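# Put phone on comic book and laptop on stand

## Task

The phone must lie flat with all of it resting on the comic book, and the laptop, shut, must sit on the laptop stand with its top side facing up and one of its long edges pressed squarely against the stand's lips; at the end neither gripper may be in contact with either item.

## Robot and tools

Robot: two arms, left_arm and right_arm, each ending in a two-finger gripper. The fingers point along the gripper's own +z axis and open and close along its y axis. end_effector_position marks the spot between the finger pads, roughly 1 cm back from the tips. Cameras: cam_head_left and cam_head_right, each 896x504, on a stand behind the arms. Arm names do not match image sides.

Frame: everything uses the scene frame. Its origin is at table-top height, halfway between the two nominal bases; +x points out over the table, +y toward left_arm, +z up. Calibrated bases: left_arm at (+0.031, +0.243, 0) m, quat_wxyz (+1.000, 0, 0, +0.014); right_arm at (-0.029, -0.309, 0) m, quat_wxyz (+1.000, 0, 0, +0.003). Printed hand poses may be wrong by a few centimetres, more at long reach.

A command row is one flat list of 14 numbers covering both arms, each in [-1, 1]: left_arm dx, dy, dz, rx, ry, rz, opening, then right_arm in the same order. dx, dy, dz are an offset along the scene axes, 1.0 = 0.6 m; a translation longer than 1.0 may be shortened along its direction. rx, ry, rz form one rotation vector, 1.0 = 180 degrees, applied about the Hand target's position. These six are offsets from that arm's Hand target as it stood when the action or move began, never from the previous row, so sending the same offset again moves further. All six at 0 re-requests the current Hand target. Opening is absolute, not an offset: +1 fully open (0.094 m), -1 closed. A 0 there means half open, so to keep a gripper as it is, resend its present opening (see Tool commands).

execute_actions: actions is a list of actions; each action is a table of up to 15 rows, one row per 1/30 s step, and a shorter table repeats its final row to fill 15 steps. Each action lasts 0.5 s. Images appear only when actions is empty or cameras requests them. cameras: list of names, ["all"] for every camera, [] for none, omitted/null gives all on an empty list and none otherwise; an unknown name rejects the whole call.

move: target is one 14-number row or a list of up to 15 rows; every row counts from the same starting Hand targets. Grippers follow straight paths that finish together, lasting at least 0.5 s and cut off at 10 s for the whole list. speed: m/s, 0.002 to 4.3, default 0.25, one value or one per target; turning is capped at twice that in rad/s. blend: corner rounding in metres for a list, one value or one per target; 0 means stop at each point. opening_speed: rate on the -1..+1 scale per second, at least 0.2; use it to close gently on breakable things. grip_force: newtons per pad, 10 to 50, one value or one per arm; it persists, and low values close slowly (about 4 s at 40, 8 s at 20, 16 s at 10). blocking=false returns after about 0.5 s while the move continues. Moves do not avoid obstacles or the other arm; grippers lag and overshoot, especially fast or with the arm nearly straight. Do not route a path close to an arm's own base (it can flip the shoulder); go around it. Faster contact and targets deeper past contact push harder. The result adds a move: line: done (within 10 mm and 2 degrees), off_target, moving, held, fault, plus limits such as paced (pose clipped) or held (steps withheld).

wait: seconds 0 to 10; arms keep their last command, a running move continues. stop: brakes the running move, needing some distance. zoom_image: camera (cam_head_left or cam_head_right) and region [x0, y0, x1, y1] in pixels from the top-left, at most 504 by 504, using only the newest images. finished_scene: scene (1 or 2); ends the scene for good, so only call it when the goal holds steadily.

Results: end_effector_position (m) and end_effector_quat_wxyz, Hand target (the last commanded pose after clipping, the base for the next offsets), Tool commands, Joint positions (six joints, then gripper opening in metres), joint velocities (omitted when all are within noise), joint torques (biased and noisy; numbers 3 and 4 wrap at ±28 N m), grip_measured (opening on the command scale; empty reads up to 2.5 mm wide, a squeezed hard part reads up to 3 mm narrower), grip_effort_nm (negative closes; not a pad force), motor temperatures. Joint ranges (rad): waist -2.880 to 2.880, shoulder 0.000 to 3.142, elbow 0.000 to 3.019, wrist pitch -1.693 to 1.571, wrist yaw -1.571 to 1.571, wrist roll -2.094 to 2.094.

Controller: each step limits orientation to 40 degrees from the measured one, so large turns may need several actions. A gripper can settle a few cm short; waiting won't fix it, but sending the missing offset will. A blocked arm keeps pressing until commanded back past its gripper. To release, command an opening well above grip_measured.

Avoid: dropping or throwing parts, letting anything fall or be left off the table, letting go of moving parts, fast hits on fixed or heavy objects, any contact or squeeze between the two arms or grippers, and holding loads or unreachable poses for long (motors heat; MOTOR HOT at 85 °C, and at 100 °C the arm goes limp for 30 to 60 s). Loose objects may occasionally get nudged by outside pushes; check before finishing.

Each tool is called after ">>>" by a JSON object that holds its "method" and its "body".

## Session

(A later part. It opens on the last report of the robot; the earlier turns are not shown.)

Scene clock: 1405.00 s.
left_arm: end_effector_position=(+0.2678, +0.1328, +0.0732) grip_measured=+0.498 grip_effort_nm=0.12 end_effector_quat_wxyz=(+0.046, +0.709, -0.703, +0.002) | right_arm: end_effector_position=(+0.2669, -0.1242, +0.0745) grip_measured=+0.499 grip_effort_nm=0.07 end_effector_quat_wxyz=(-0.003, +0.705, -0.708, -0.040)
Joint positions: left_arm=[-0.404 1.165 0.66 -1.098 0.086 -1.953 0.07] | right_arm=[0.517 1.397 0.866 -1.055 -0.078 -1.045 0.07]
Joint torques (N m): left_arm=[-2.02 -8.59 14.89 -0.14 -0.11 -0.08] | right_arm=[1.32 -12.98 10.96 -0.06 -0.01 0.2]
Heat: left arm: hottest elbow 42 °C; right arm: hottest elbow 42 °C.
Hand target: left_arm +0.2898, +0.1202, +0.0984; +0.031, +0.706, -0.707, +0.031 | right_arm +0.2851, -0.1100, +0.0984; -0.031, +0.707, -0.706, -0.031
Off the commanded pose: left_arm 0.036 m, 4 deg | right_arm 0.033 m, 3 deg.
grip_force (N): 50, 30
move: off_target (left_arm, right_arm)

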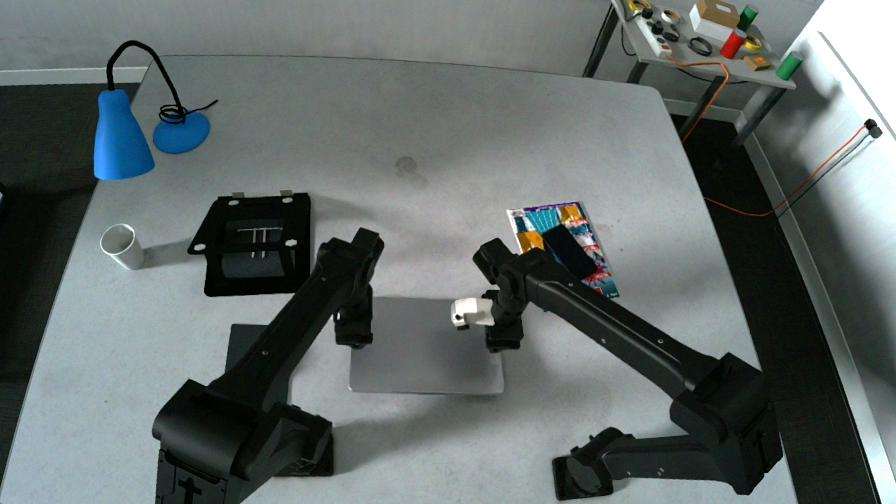

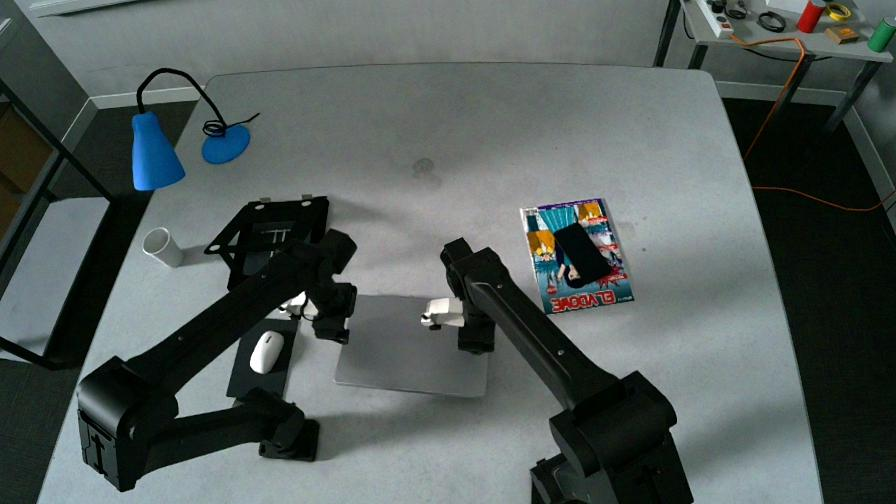

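>>> {"method": "move", "body": {"target": [[0,0,0.07,0.028,0,0,0.5, 0,0,0.07,-0.028,0,0,0.5],[-0.316,-0.05,0.07,0.028,0,0,-0.97, -0.3085,-0.033,0.07,-0.028,0,0,-0.97],[-0.316,-0.05,-0.125,0.028,0,0,-0.97, -0.3085,-0.033,-0.125,-0.028,0,0,-0.97]], "speed": 0.2, "blend": [0.03,0,0], "cameras": ["all"]}}

Scene clock: 1502.20 s.
left_arm: end_effector_position=(+0.1044, +0.0910, +0.0275) grip_measured=-0.962 grip_effort_nm=-0.39 end_effector_quat_wxyz=(-0.148, -0.596, +0.789, -0.001) | right_arm: end_effector_position=(+0.1044, -0.1282, +0.0304) grip_measured=-0.969 grip_effort_nm=-0.08 end_effector_quat_wxyz=(-0.008, +0.705, -0.709, -0.002)
Joint positions: left_arm=[-0.839 0.92 0.353 -1.036 0.296 -2.099 0.002] | right_arm=[0.933 1.094 0.481 -0.941 -0.001 -0.628 0.001]
Joint torques (N m): left_arm=[-2.14 -2.32 8.05 0.47 0.18 -0.05] | right_arm=[1.49 -4.31 6.01 0.62 0.06 0.21]
Heat: left arm: hottest elbow 44 °C; right arm: hottest elbow 43 °C.
Hand target: left_arm +0.1003, +0.0901, +0.0234; +0.000, -0.707, +0.707, +0.000 | right_arm +0.1000, -0.1298, +0.0235; +0.000, +0.707, -0.707, +0.000
Off the commanded pose: left_arm 0.006 m, 23 deg | right_arm 0.009 m, 1 deg.
joint sent to its limit (left arm) — joint 6 (wrist roll), lower limit. The joint targets are off in orientation, not in position.
grip_force (N): 50, 30
move: off_target (left_arm); blend cut to 0.0223 m at target 1; target 2's new opening was sent with left_arm's hand 0.008 m and 23 deg from that target

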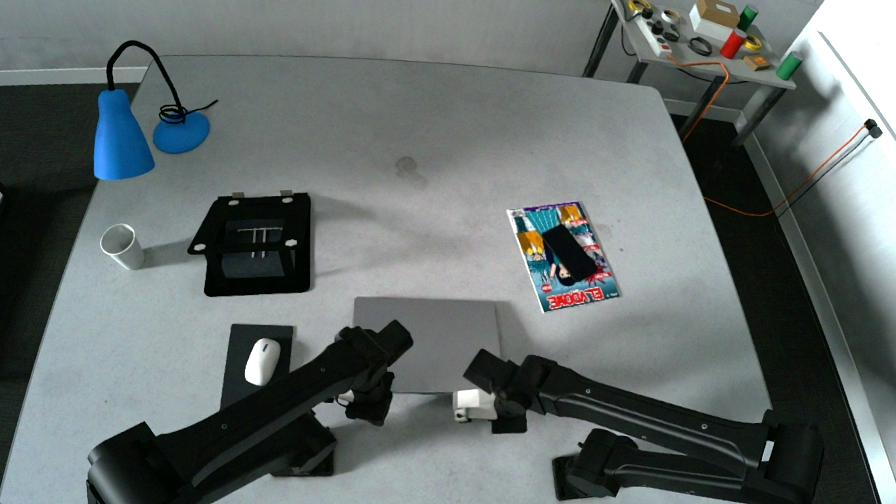

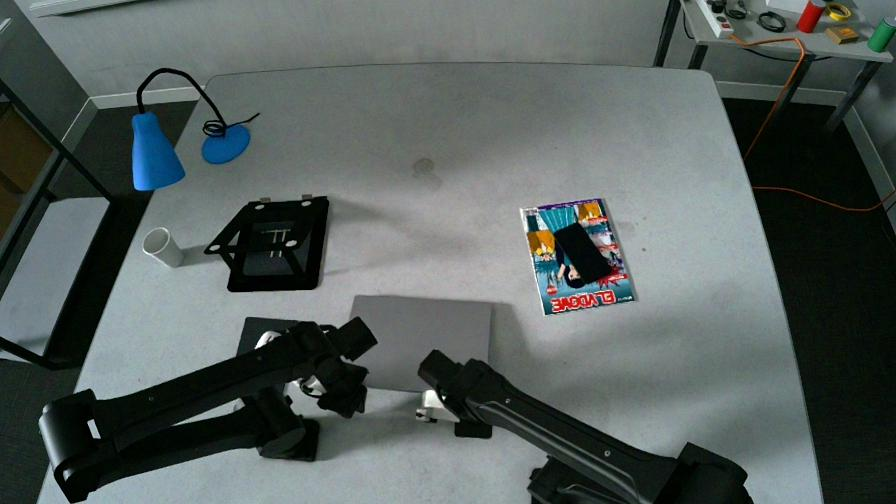

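>>> {"method": "move", "body": {"target": [[0,0.0,0.0,0,0,-0.5,-0.97, 0,0,0.0,0,0,0,-0.97],[0,0,-0.0207,0,0,-0.995,-0.97, 0,0,-0.018,0,0,0,-0.97]], "speed": 0.5, "blend": [0.0,0]}}

>>> {"method": "move", "body": {"target": [[0.08,0,0,0,0,-0.005,-0.97, 0.08,0,0.0,0,0,0,-0.97],[0.34,0,0,0,0,-0.005,-0.97, 0.34,0,0,0,0,0,-0.97]], "speed": [0.1,0.08], "blend": [0.02,0], "cameras": ["all"]}}

Scene clock: 1513.70 s.
left_arm: end_effector_position=(+0.0998, +0.0879, +0.0153) grip_measured=-0.962 grip_effort_nm=-0.38 end_effector_quat_wxyz=(+0.003, +0.703, +0.712, +0.000) | right_arm: end_effector_position=(+0.1050, -0.1274, +0.0200) grip_measured=-0.969 grip_effort_nm=-0.08 end_effector_quat_wxyz=(-0.009, +0.705, -0.709, -0.002)
Joint positions: left_arm=[-1.18 0.931 0.344 -0.978 -0.003 0.406 0.002] | right_arm=[0.933 1.123 0.466 -0.896 -0.001 -0.628 0.001]
Joint torques (N m): left_arm=[-0.26 -2.32 8.13 0.66 0.16 0.06] | right_arm=[1.44 -4.66 5.68 0.54 0.06 0.22]
Heat: left arm: hottest elbow 43 °C; right arm: hottest elbow 42 °C.
Hand target: left_arm +0.1003, +0.0901, +0.0110; +0.000, +0.702, +0.712, +0.000 | right_arm +0.0999, -0.1299, +0.0125; +0.000, +0.707, -0.707, +0.000
Off the commanded pose: left_arm 0.005 m, 0 deg | right_arm 0.009 m, 1 deg.
grip_force (N): 50, 30
move: done

Scene clock: 1516.80 s.
left_arm: end_effector_position=(+0.2700, +0.1003, +0.0093) grip_measured=-0.963 grip_effort_nm=-0.37 end_effector_quat_wxyz=(-0.027, +0.712, +0.702, -0.011) | right_arm: end_effector_position=(+0.2755, -0.1382, +0.0108) grip_measured=-0.970 grip_effort_nm=-0.02 end_effector_quat_wxyz=(+0.014, +0.711, -0.703, -0.006)
Joint positions: left_arm=[-0.559 1.366 0.624 -0.886 0.008 1.054 0.002] | right_arm=[0.507 1.522 0.796 -0.876 -0.003 -1.069 0.001]
Joint torques (N m): left_arm=[-0.03 -5.95 12.74 1.73 -0.36 0.03] | right_arm=[-0.5 -9.23 10.29 0.55 0.11 0.07]
Heat: left arm: hottest elbow 43 °C; right arm: hottest elbow 42 °C.
Hand target: left_arm +0.3042, +0.0901, +0.0109; -0.001, +0.707, +0.707, +0.000 | right_arm +0.3040, -0.1297, +0.0126; +0.000, +0.707, -0.707, +0.000
Off the commanded pose: left_arm 0.036 m, 3 deg | right_arm 0.030 m, 2 deg.
grip_force (N): 50, 30
move: off_target (left_arm, right_arm)

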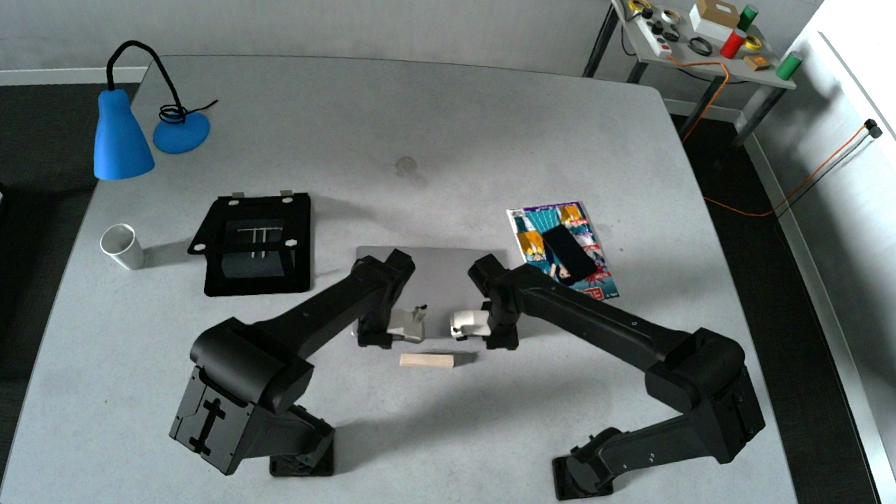

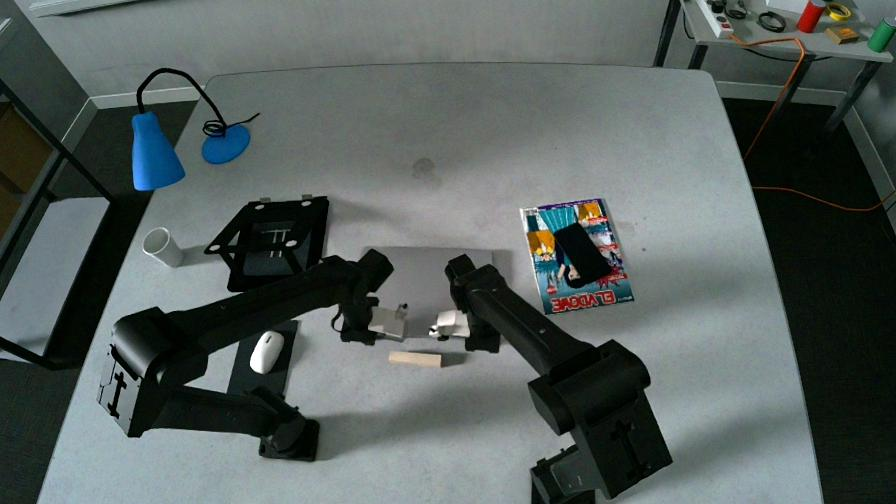

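>>> {"method": "zoom_image", "body": {"camera": "cam_head_left", "region": [340, 230, 540, 390]}}

>>> {"method": "zoom_image", "body": {"camera": "cam_head_right", "region": [330, 230, 530, 390]}}

Scaled by 2.520.

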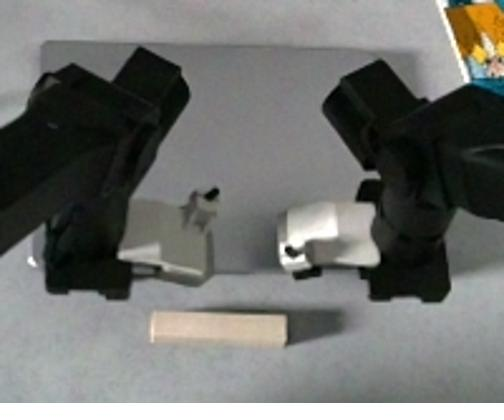

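Scaled by 2.520.

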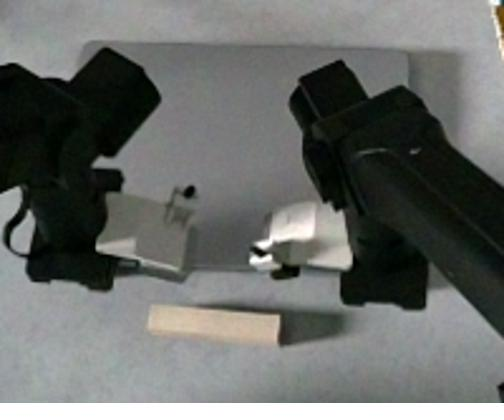

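>>> {"method": "execute_actions", "body": {"actions": []}}

Scene clock: 1542.27 s.
left_arm: end_effector_position=(+0.2700, +0.1003, +0.0093) grip_measured=-0.963 grip_effort_nm=-0.37 end_effector_quat_wxyz=(-0.027, +0.712, +0.702, -0.011) | right_arm: end_effector_position=(+0.2755, -0.1382, +0.0108) grip_measured=-0.970 grip_effort_nm=-0.02 end_effector_quat_wxyz=(+0.014, +0.711, -0.703, -0.006)
Joint positions: left_arm=[-0.559 1.366 0.624 -0.886 0.008 1.055 0.002] | right_arm=[0.507 1.522 0.796 -0.876 -0.003 -1.069 0.001]
Joint velocities: within noise
Joint torques (N m): left_arm=[0.32 -6.12 12.72 1.65 -0.38 0.13] | right_arm=[-0.56 -9.23 10.29 0.54 0.11 0.1]
Motor temperatures (°C): left_arm=[22 25 45 24 27 24 27] | right_arm=[26 34 43 25 24 23 24]
Heat: left arm: hottest elbow 45 °C; right arm: hottest elbow 43 °C.
Hand target: left_arm +0.3042, +0.0901, +0.0109; -0.001, +0.707, +0.707, +0.000 | right_arm +0.3040, -0.1297, +0.0126; +0.000, +0.707, -0.707, +0.000
Tool commands: left_gripper/opening=-0.97 right_gripper/opening=-0.97
Off the commanded pose: left_arm 0.036 m, 3 deg | right_arm 0.030 m, 2 deg.
grip_force (N): 50, 30

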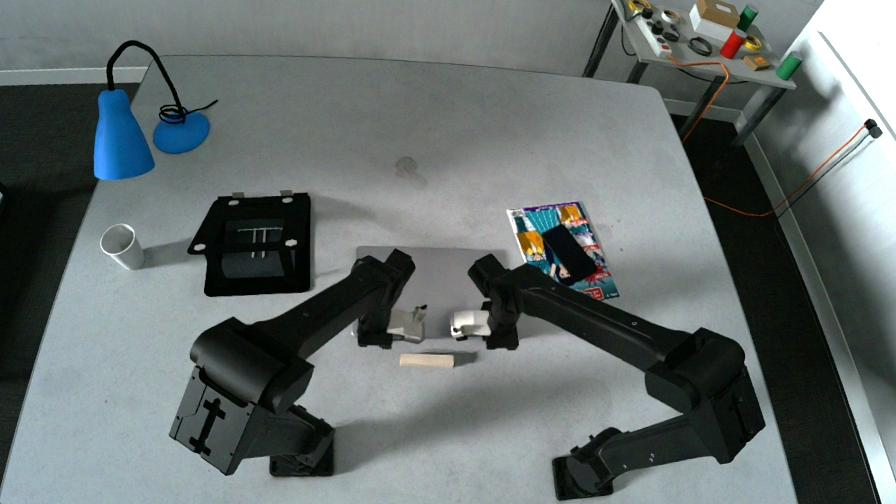

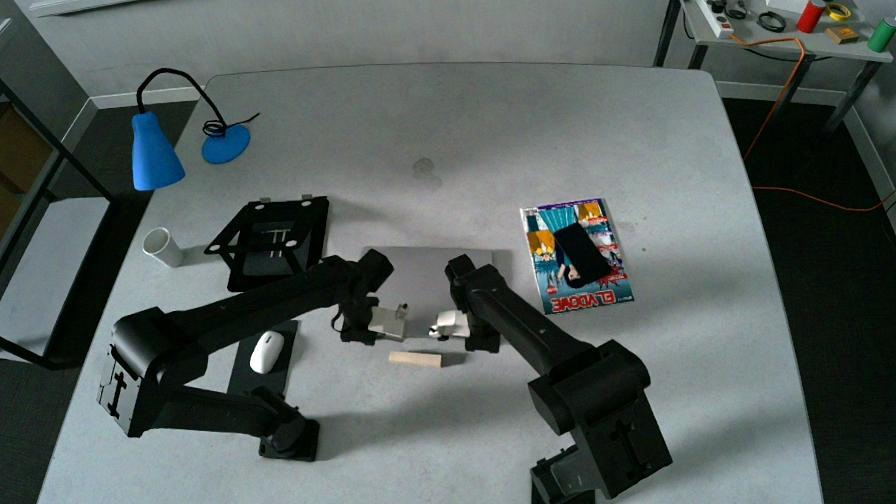

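>>> {"method": "zoom_image", "body": {"camera": "cam_head_left", "region": [340, 240, 540, 400]}}

>>> {"method": "zoom_image", "body": {"camera": "cam_head_right", "region": [330, 235, 530, 395]}}

Scaled by 2.520.

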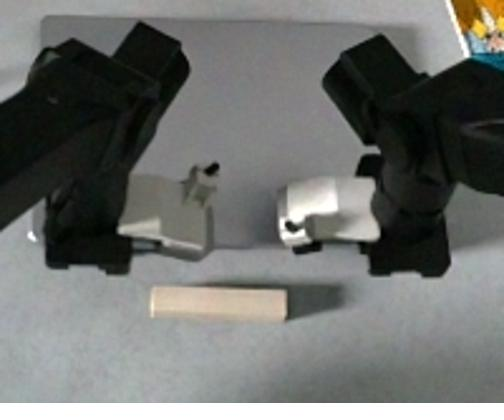

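Scaled by 2.520.

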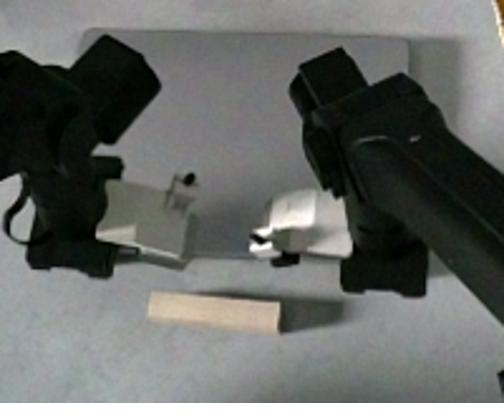

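>>> {"method": "zoom_image", "body": {"camera": "cam_head_left", "region": [450, 235, 540, 300]}}

>>> {"method": "zoom_image", "body": {"camera": "cam_head_right", "region": [450, 235, 540, 300]}}

>>> {"method": "zoom_image", "body": {"camera": "cam_head_left", "region": [385, 310, 495, 385]}}

Scaled by 5.600.

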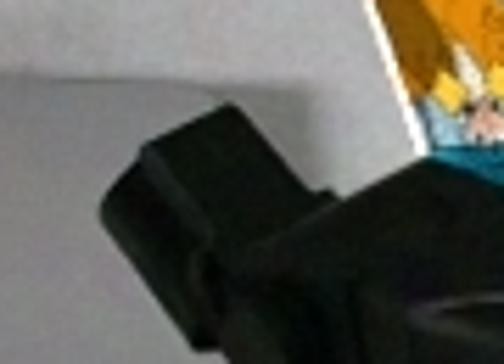

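Scaled by 5.600.

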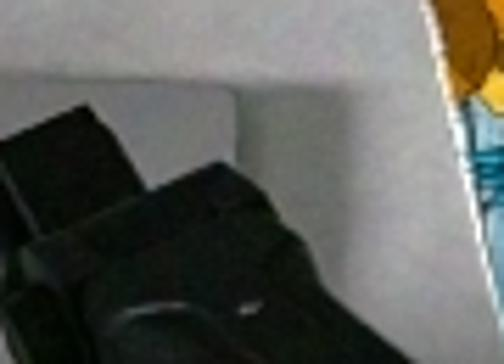

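Scaled by 4.582.

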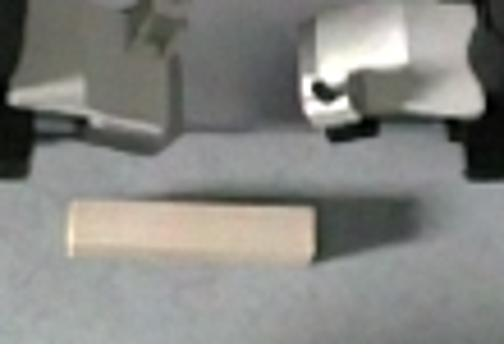

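>>> {"method": "move", "body": {"target": [[-0.0903, 0.0165, 0.0652, 0, 0, 0, -0.97, -0.1067, 0, 0.0623, 0, 0, 0, -0.97], [-0.057, -0.0168, 0.2485, 0, 0, 0, -0.97, -0.1733, 0.0162, 0.179, 0, 0, 0, -0.97], [0.4263, -0.3168, 0.2485, 0, 0, 0, -0.97, -0.1733, 0.0162, 0.15, 0, -0.333, 0, -0.97]], "blend": [0.02, 0.02, 0], "speed": 0.3, "cameras": ["all"]}}

Scene clock: 1749.37 s.
left_arm: end_effector_position=(+0.5429, -0.0910, +0.1415) grip_measured=-0.963 grip_effort_nm=-0.37 end_effector_quat_wxyz=(-0.022, +0.706, +0.708, -0.006) | right_arm: end_effector_position=(+0.2034, -0.1202, +0.1100) grip_measured=-0.970 grip_effort_nm=-0.02 end_effector_quat_wxyz=(-0.357, +0.604, -0.620, +0.352)
Joint positions: left_arm=[-0.605 2.011 1.867 -1.473 0.002 0.992 0.002] | right_arm=[1.164 0.934 0.328 -0.373 0.928 -0.679 0.001]
Joint torques (N m): left_arm=[-1.2 -21.83 16.65 -0.21 -0.09 0.06] | right_arm=[1.49 -2.96 6.64 1.55 0.49 0.16]
Heat: left arm: hottest elbow 46 °C; right arm: hottest elbow 45 °C.
Hand target: left_arm +0.5601, -0.0999, +0.1602; +0.000, +0.707, +0.707, +0.000 | right_arm +0.1999, -0.1201, +0.1026; -0.353, +0.612, -0.612, +0.354
Off the commanded pose: left_arm 0.027 m, 3 deg | right_arm 0.008 m, 1 deg.
grip_force (N): 50, 30
move: off_target (left_arm)

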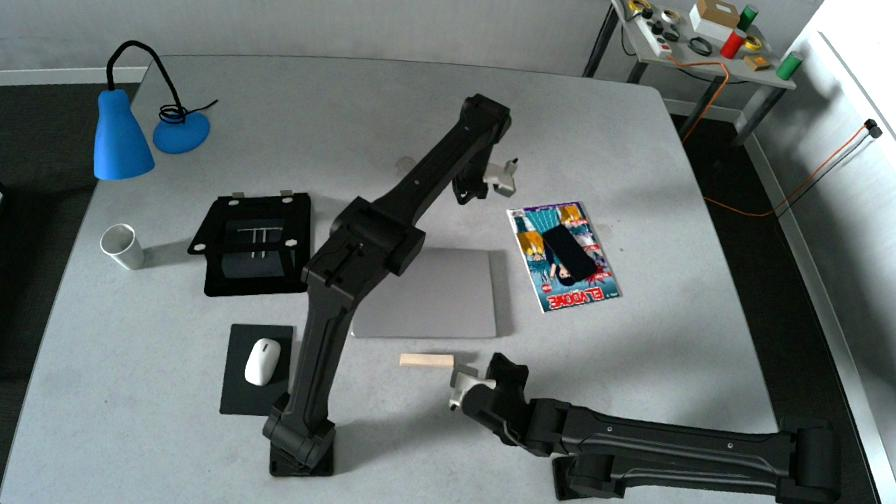

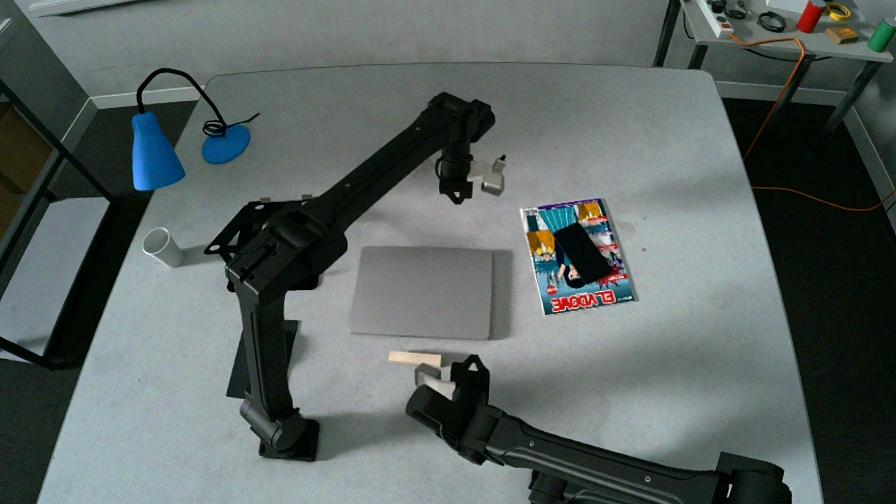

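>>> {"method": "zoom_image", "body": {"camera": "cam_head_right", "region": [335, 235, 525, 375]}}

>>> {"method": "zoom_image", "body": {"camera": "cam_head_left", "region": [335, 235, 535, 375]}}

>>> {"method": "zoom_image", "body": {"camera": "cam_head_left", "region": [340, 300, 440, 380]}}

>>> {"method": "zoom_image", "body": {"camera": "cam_head_right", "region": [440, 300, 520, 364]}}

Scaled by 2.653.

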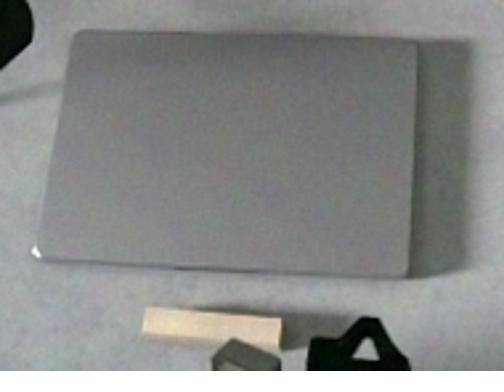

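Scaled by 2.520.

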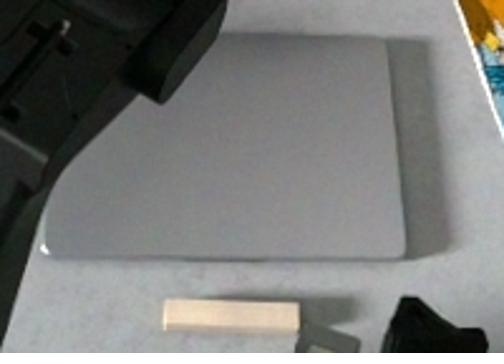

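Scaled by 5.040.

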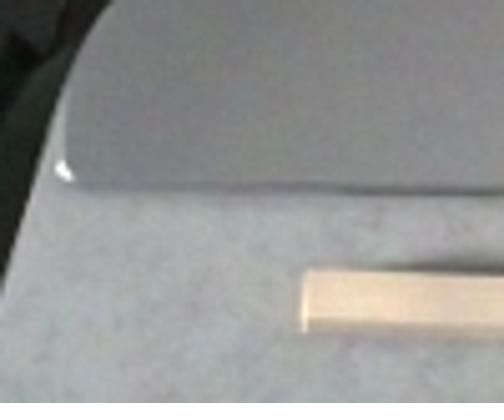

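Scaled by 6.300.

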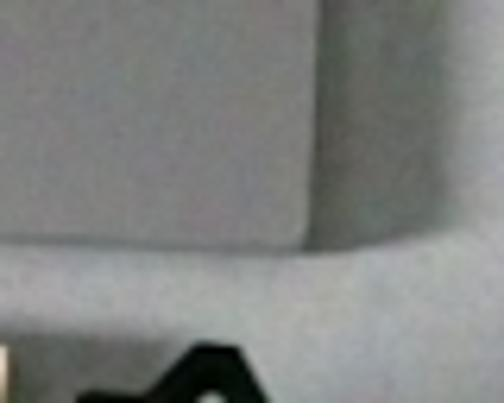

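>>> {"method": "move", "body": {"target": [-0.0083, -0.0085, -0.2087, 0, 0, 0, -0.97, 0.0585, 0.0, -0.0877, 0, 0, 0, 0.064], "speed": 0.2, "cameras": ["all"]}}

Scene clock: 1767.53 s.
left_arm: end_effector_position=(+0.5551, -0.0989, +0.0314) grip_measured=-0.963 grip_effort_nm=-0.37 end_effector_quat_wxyz=(-0.009, +0.706, +0.708, -0.003) | right_arm: end_effector_position=(+0.2347, -0.1132, +0.0572) grip_measured=+0.063 grip_effort_nm=0.07 end_effector_quat_wxyz=(-0.362, +0.610, -0.612, +0.350)
Joint positions: left_arm=[-0.605 2.113 1.736 -1.212 0.002 0.992 0.002] | right_arm=[1.043 1.211 0.261 0.115 0.842 -0.862 0.05]
Joint torques (N m): left_arm=[-2.49 -24.59 9.66 0.65 -0.07 -0.03] | right_arm=[-0.32 -5.01 4.86 1.74 0.27 0.13]
Heat: left arm: hottest elbow 47 °C; right arm: hottest elbow 43 °C.
Hand target: left_arm +0.5550, -0.1050, +0.0348; +0.000, +0.707, +0.707, +0.000 | right_arm +0.2351, -0.1200, +0.0501; -0.353, +0.612, -0.612, +0.354
Off the commanded pose: left_arm 0.007 m, 1 deg | right_arm 0.010 m, 1 deg.
grip_force (N): 50, 30
move: done

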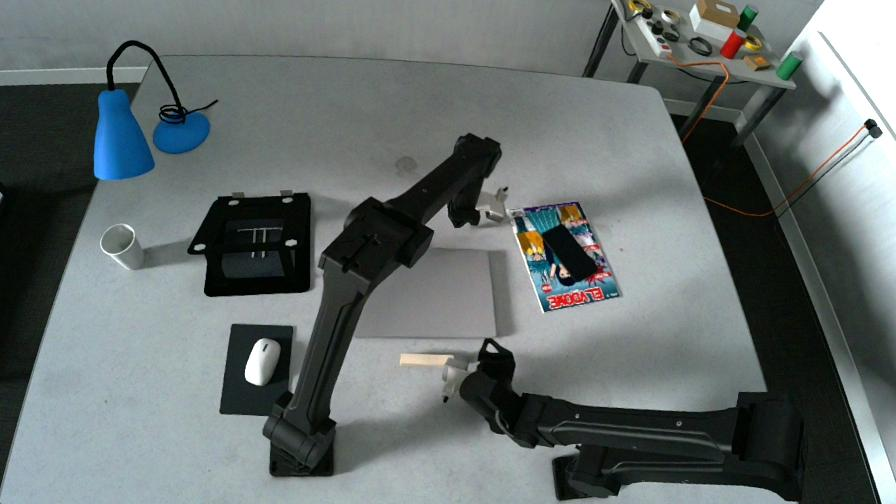

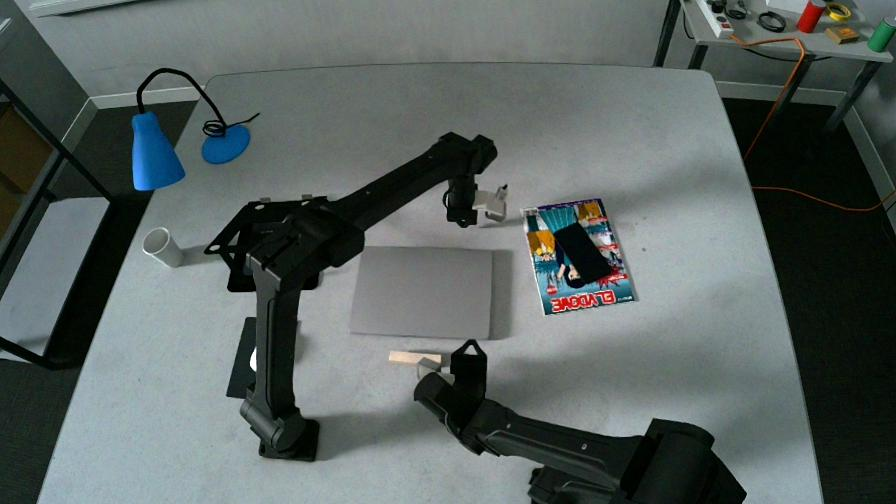

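>>> {"method": "zoom_image", "body": {"camera": "cam_head_left", "region": [420, 310, 560, 430]}}

>>> {"method": "zoom_image", "body": {"camera": "cam_head_right", "region": [390, 310, 530, 430]}}

Scaled by 3.600.

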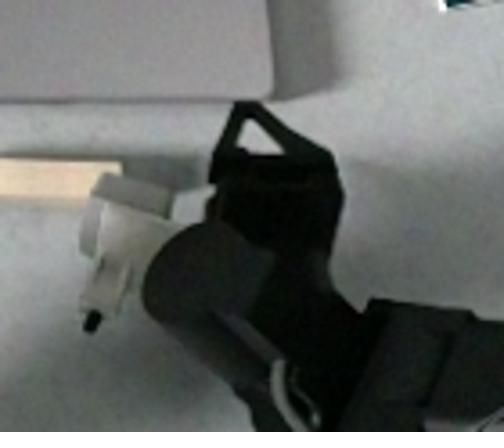

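Scaled by 3.600.

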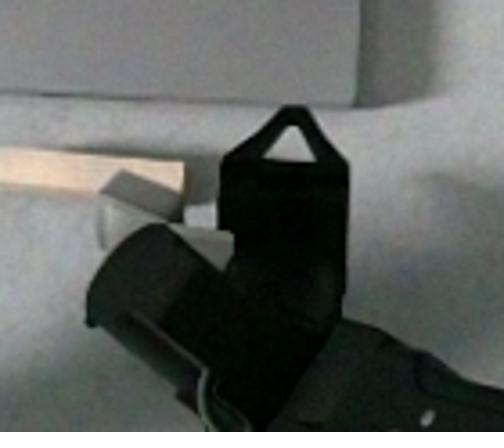

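>>> {"method": "move", "body": {"target": [-0.035, -0.005, -0.0333, 0, 0, 0, -0.97, 0.025, -0.006, -0.0402, 0, 0, 0, 0.064], "speed": 0.12, "cameras": ["all"]}}

Scene clock: 1782.13 s.
left_arm: end_effector_position=(+0.5427, -0.1026, +0.0148) grip_measured=-0.963 grip_effort_nm=-0.37 end_effector_quat_wxyz=(-0.002, +0.705, +0.709, +0.001) | right_arm: end_effector_position=(+0.2504, -0.1161, +0.0327) grip_measured=+0.063 grip_effort_nm=0.07 end_effector_quat_wxyz=(-0.362, +0.610, -0.612, +0.350)
Joint positions: left_arm=[-0.622 2.1 1.667 -1.141 -0.002 0.972 0.002] | right_arm=[0.977 1.367 0.245 0.339 0.798 -0.932 0.05]
Joint torques (N m): left_arm=[-2.49 -23.82 7.56 0.54 0.03 -0.03] | right_arm=[-0.32 -5.95 3.7 1.57 0.24 0.12]
Heat: left arm: hottest elbow 45 °C; right arm: hottest elbow 42 °C.
Hand target: left_arm +0.5340, -0.1080, +0.0149; +0.000, +0.707, +0.707, +0.000 | right_arm +0.2501, -0.1238, +0.0259; -0.353, +0.612, -0.612, +0.354
Off the commanded pose: left_arm 0.010 m, 0 deg | right_arm 0.010 m, 1 deg.
grip_force (N): 50, 30
move: done

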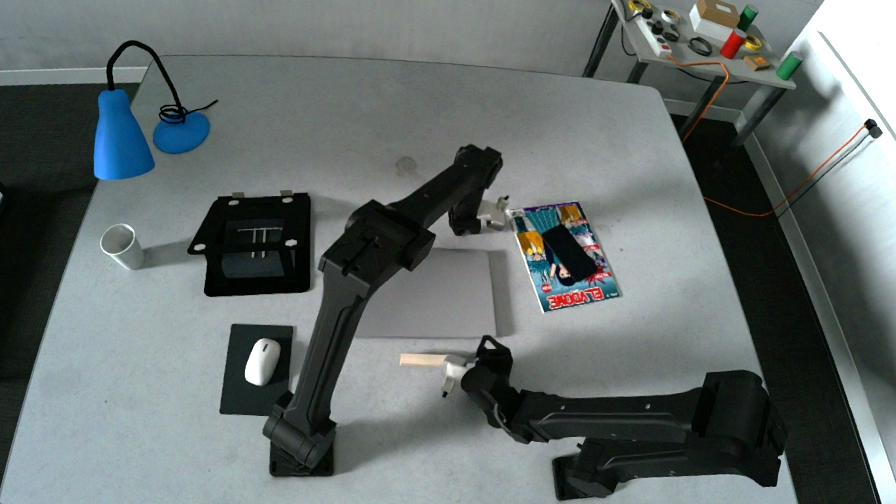

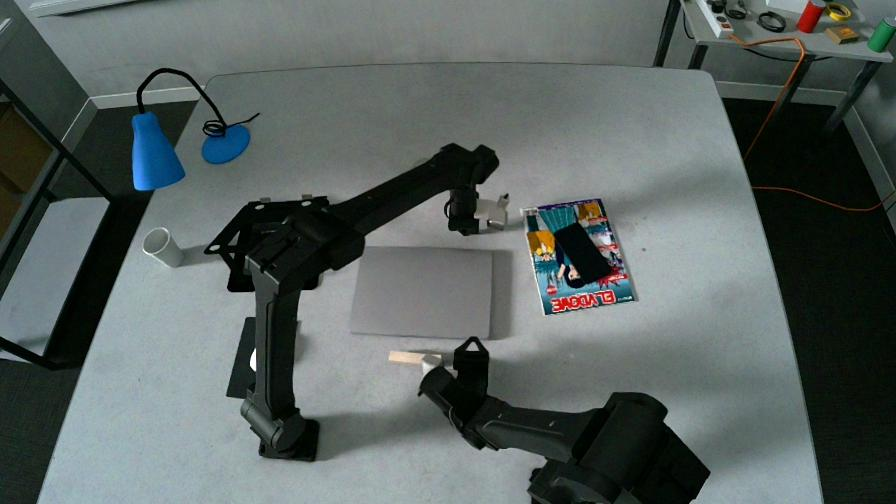

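>>> {"method": "move", "body": {"target": [-0.0733, 0.008, -0.003, 0, 0, 0, -0.97, 0.01, 0, -0.0115, 0, 0, 0, 0.064], "speed": 0.08}}

Scene clock: 1787.13 s.
left_arm: end_effector_position=(+0.4998, -0.0983, +0.0140) grip_measured=-0.963 grip_effort_nm=-0.37 end_effector_quat_wxyz=(-0.001, +0.705, +0.709, +0.001) | right_arm: end_effector_position=(+0.2570, -0.1157, +0.0300) grip_measured=+0.063 grip_effort_nm=0.07 end_effector_quat_wxyz=(-0.368, +0.606, -0.612, +0.351)
Joint positions: left_arm=[-0.657 2.011 1.514 -1.075 -0.002 0.936 0.002] | right_arm=[0.957 1.407 0.245 0.41 0.789 -0.956 0.05]
Joint torques (N m): left_arm=[-2.61 -21.95 7.19 0.54 0.11 -0.1] | right_arm=[-0.5 -5.42 3.6 1.39 0.03 0.14]
Heat: left arm: hottest elbow 44 °C; right arm: hottest elbow 41 °C.
Hand target: left_arm +0.4901, -0.1032, +0.0132; +0.000, +0.707, +0.707, +0.000 | right_arm +0.2561, -0.1238, +0.0190; -0.353, +0.612, -0.612, +0.354
Off the commanded pose: left_arm 0.011 m, 0 deg | right_arm 0.014 m, 2 deg.
grip_force (N): 50, 30
move: off_target (left_arm, right_arm)

>>> {"method": "move", "body": {"target": [-0.0333, 0, 0, 0, 0, 0, -0.97, 0.07, 0, 0, 0, 0, 0, 0.064], "speed": 0.06, "cameras": ["all"]}}

Scene clock: 1791.67 s.
left_arm: end_effector_position=(+0.4969, -0.0971, +0.0139) grip_measured=-0.963 grip_effort_nm=-0.37 end_effector_quat_wxyz=(+0.016, +0.700, +0.714, +0.006) | right_arm: end_effector_position=(+0.2870, -0.1209, +0.0301) grip_measured=+0.063 grip_effort_nm=0.07 end_effector_quat_wxyz=(-0.369, +0.612, -0.605, +0.352)
Joint positions: left_arm=[-0.66 1.985 1.47 -1.023 -0.007 0.919 0.002] | right_arm=[0.842 1.456 0.267 0.513 0.695 -1.079 0.05]
Joint torques (N m): left_arm=[-3.72 -22.18 5.96 -0.35 0.25 -0.16] | right_arm=[-1.73 -4.13 5.96 1.4 -0.22 0.15]
Heat: left arm: hottest elbow 43 °C; right arm: hottest elbow 40 °C.
Hand target: left_arm +0.4701, -0.1032, +0.0131; +0.000, +0.707, +0.707, +0.000 | right_arm +0.2981, -0.1235, +0.0191; -0.354, +0.612, -0.612, +0.354
Off the commanded pose: left_arm 0.028 m, 2 deg | right_arm 0.016 m, 2 deg.
grip_force (N): 50, 30
move: off_target (left_arm, right_arm)

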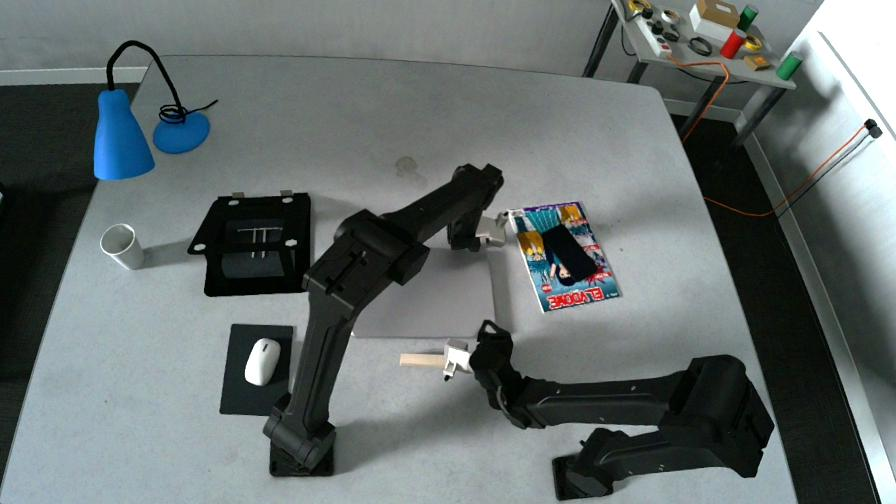

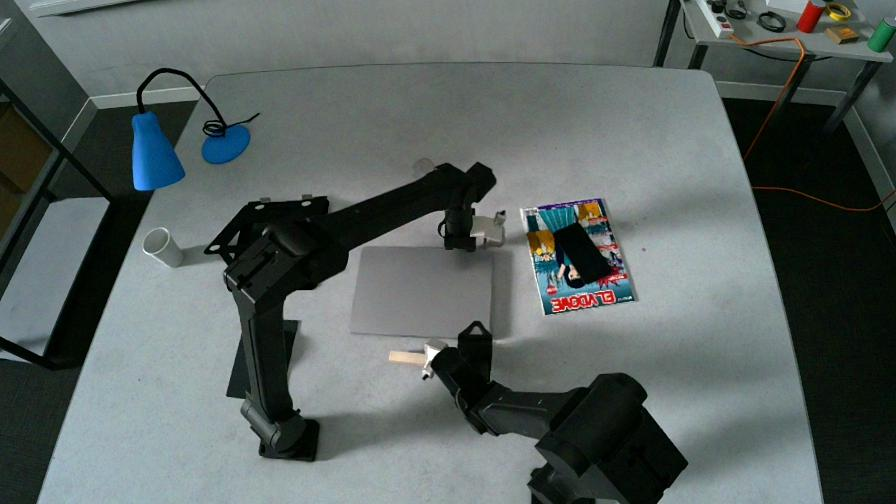

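>>> {"method": "move", "body": {"target": [-0.05, 0, 0, 0, 0, 0, -0.97, 0.05, 0, 0, 0, 0, 0, 0.064], "speed": 0.06, "cameras": ["all"]}}

Scene clock: 1795.43 s.
left_arm: end_effector_position=(+0.4973, -0.0907, +0.0208) grip_measured=-0.963 grip_effort_nm=-0.37 end_effector_quat_wxyz=(+0.041, +0.688, +0.724, +0.026) | right_arm: end_effector_position=(+0.2958, -0.1222, +0.0300) grip_measured=+0.063 grip_effort_nm=0.07 end_effector_quat_wxyz=(-0.373, +0.623, -0.595, +0.344)
Joint positions: left_arm=[-0.661 1.938 1.412 -0.956 -0.041 0.889 0.002] | right_arm=[0.796 1.463 0.267 0.553 0.629 -1.138 0.05]
Joint torques (N m): left_arm=[-5.66 -21.83 4.08 -1.47 1.44 -0.12] | right_arm=[-3.96 -1.96 9.13 1.07 -0.05 0.21]
Heat: left arm: hottest elbow 43 °C; right arm: hottest elbow 40 °C.
Hand target: left_arm +0.4399, -0.1032, +0.0130; -0.001, +0.707, +0.707, +0.000 | right_arm +0.3281, -0.1237, +0.0190; -0.353, +0.612, -0.612, +0.354
Off the commanded pose: left_arm 0.059 m, 6 deg | right_arm 0.034 m, 3 deg.
grip_force (N): 50, 30
move: off_target (left_arm, right_arm)

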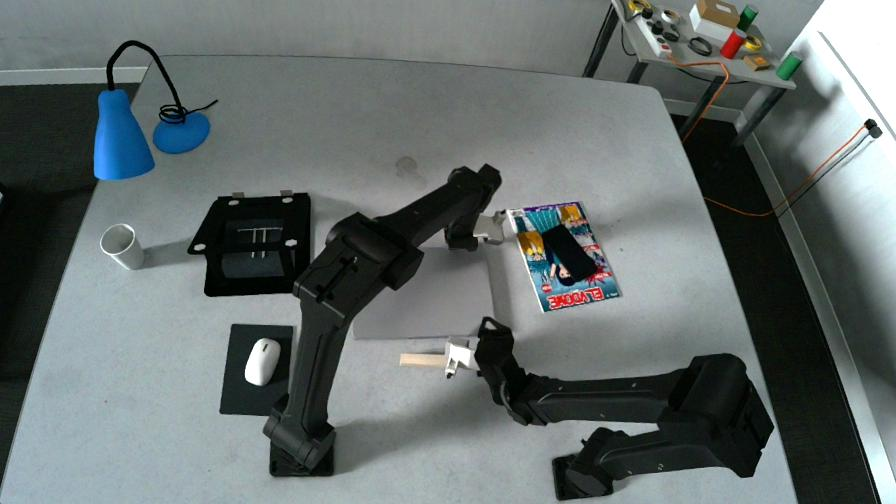

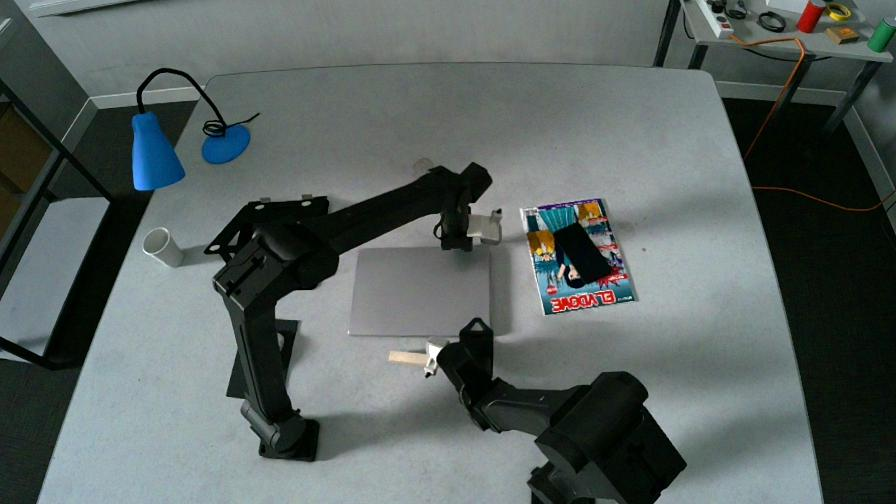

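>>> {"method": "zoom_image", "body": {"camera": "cam_head_left", "region": [420, 220, 540, 400]}}

>>> {"method": "zoom_image", "body": {"camera": "cam_head_right", "region": [340, 235, 520, 355]}}

Scaled by 2.800.

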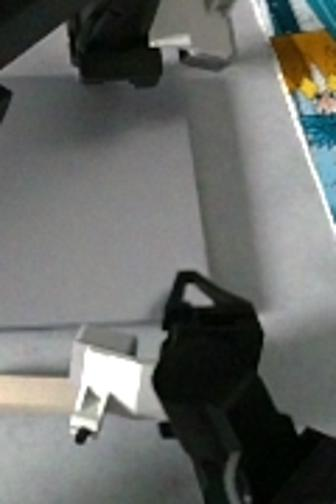

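Scaled by 2.800.

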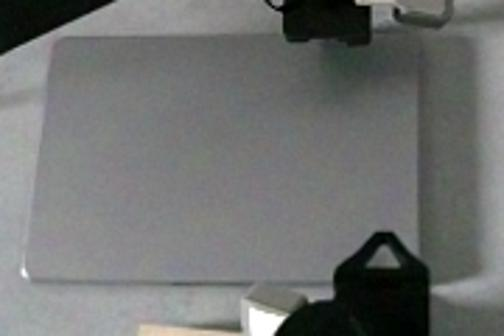

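>>> {"method": "move", "body": {"target": [[0.13, 0.0, 0.005, 0, 0, 0, -0.97, -0.12, -0.02, 0.01, 0, 0, 0, 0.064], [0.13, 0.02, 0.23, 0, 0, 0, -0.97, -0.20, -0.06, 0.15, 0, 0, 0, 0.064]], "speed": 0.25, "blend": [0.01, 0], "cameras": ["all"]}}

Scene clock: 1872.97 s.
left_arm: end_effector_position=(+0.4982, -0.0868, +0.1293) grip_measured=-0.963 grip_effort_nm=-0.36 end_effector_quat_wxyz=(-0.025, +0.709, +0.704, -0.002) | right_arm: end_effector_position=(+0.2003, -0.1801, +0.0820) grip_measured=+0.063 grip_effort_nm=0.07 end_effector_quat_wxyz=(-0.325, +0.625, -0.610, +0.364)
Joint positions: left_arm=[-0.643 1.912 1.681 -1.389 -0.004 0.963 0.002] | right_arm=[1.03 0.754 0.18 -0.343 0.85 -0.864 0.05]
Joint torques (N m): left_arm=[-0.56 -20.31 15.58 -0.21 0.13 0.09] | right_arm=[1.44 -2.67 12.03 0.65 0.34 0.25]
Motor temperatures (°C): left_arm=[23 31 38 24 31 23 27] | right_arm=[26 33 44 25 24 23 24]
Heat: left arm: hottest elbow 38 °C; right arm: hottest elbow 44 °C.
Hand target: left_arm +0.5180, -0.0911, +0.1512; +0.000, +0.707, +0.707, +0.000 | right_arm +0.2081, -0.1597, +0.1091; -0.353, +0.612, -0.612, +0.354
Off the commanded pose: left_arm 0.030 m, 3 deg | right_arm 0.035 m, 4 deg.
grip_force (N): 50, 30
move: off_target (left_arm, right_arm)

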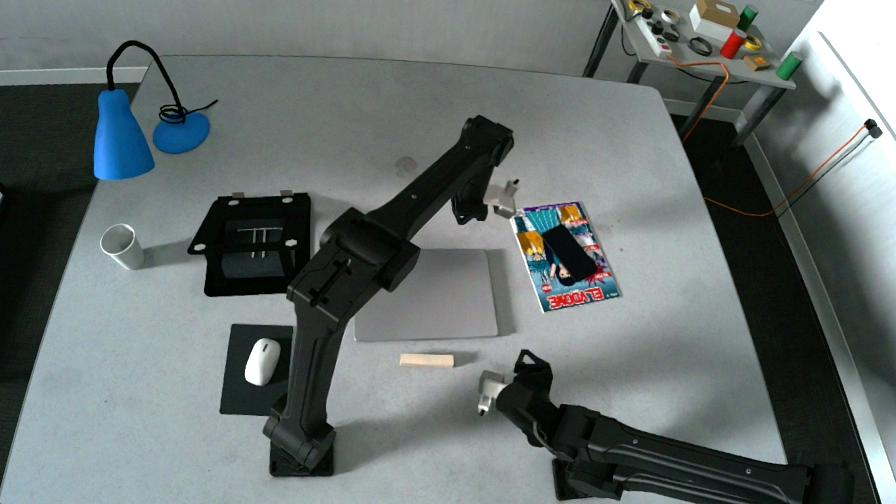

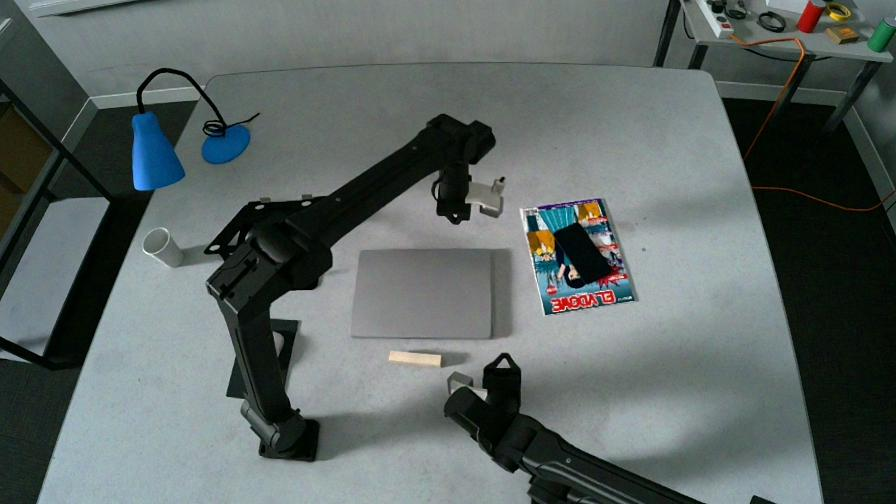

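>>> {"method": "zoom_image", "body": {"camera": "cam_head_right", "region": [335, 235, 515, 375]}}

>>> {"method": "zoom_image", "body": {"camera": "cam_head_left", "region": [335, 235, 515, 375]}}

Scaled by 2.800.

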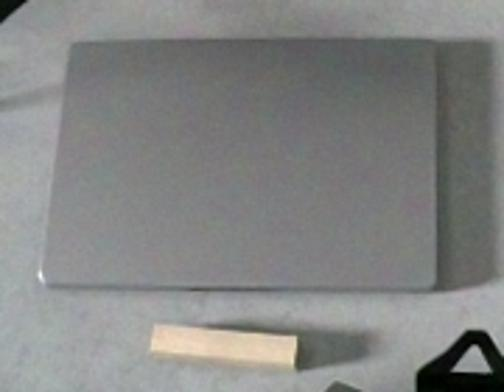

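Scaled by 2.800.

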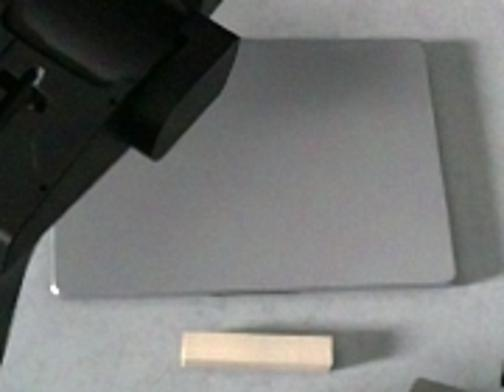

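>>> {"method": "move", "body": {"target": [[-0.2, 0.08, 0.03, 0, 0, 0, -0.97, 0.0365, -0.1505, 0.035, 0, 0.167, 0, -0.97], [-0.4467, 0.1518, 0.015, 0, 0, 0, -0.97, 0.1365, -0.1667, 0.018, 0.1258, 0.3277, 0.0726, -0.97]], "speed": 0.3, "blend": [0.03, 0]}}

Scene clock: 1900.73 s.
left_arm: end_effector_position=(+0.2555, +0.0011, +0.1595) grip_measured=-0.963 grip_effort_nm=-0.36 end_effector_quat_wxyz=(-0.006, +0.705, +0.709, +0.000) | right_arm: end_effector_position=(+0.2687, -0.2551, +0.1056) grip_measured=-0.969 grip_effort_nm=-0.08 end_effector_quat_wxyz=(-0.141, +0.690, -0.691, -0.164)
Joint positions: left_arm=[-0.849 1.246 0.971 -1.308 0 0.746 0.002] | right_arm=[-0.067 1.254 0.78 -1.159 -0.432 -1.643 0.001]
Joint torques (N m): left_arm=[-2.73 -10.29 8.84 0.47 0.06 -0.07] | right_arm=[-0.38 -7.88 11.32 -0.43 -0.37 0.11]
Heat: left arm: hottest elbow 41 °C; right arm: hottest elbow 44 °C.
Hand target: left_arm +0.2499, -0.0001, +0.1600; -0.001, +0.707, +0.707, +0.000 | right_arm +0.2900, -0.2597, +0.1197; -0.153, +0.691, -0.690, -0.153
Off the commanded pose: left_arm 0.006 m, 1 deg | right_arm 0.026 m, 2 deg.
grip_force (N): 50, 30
move: off_target (right_arm)


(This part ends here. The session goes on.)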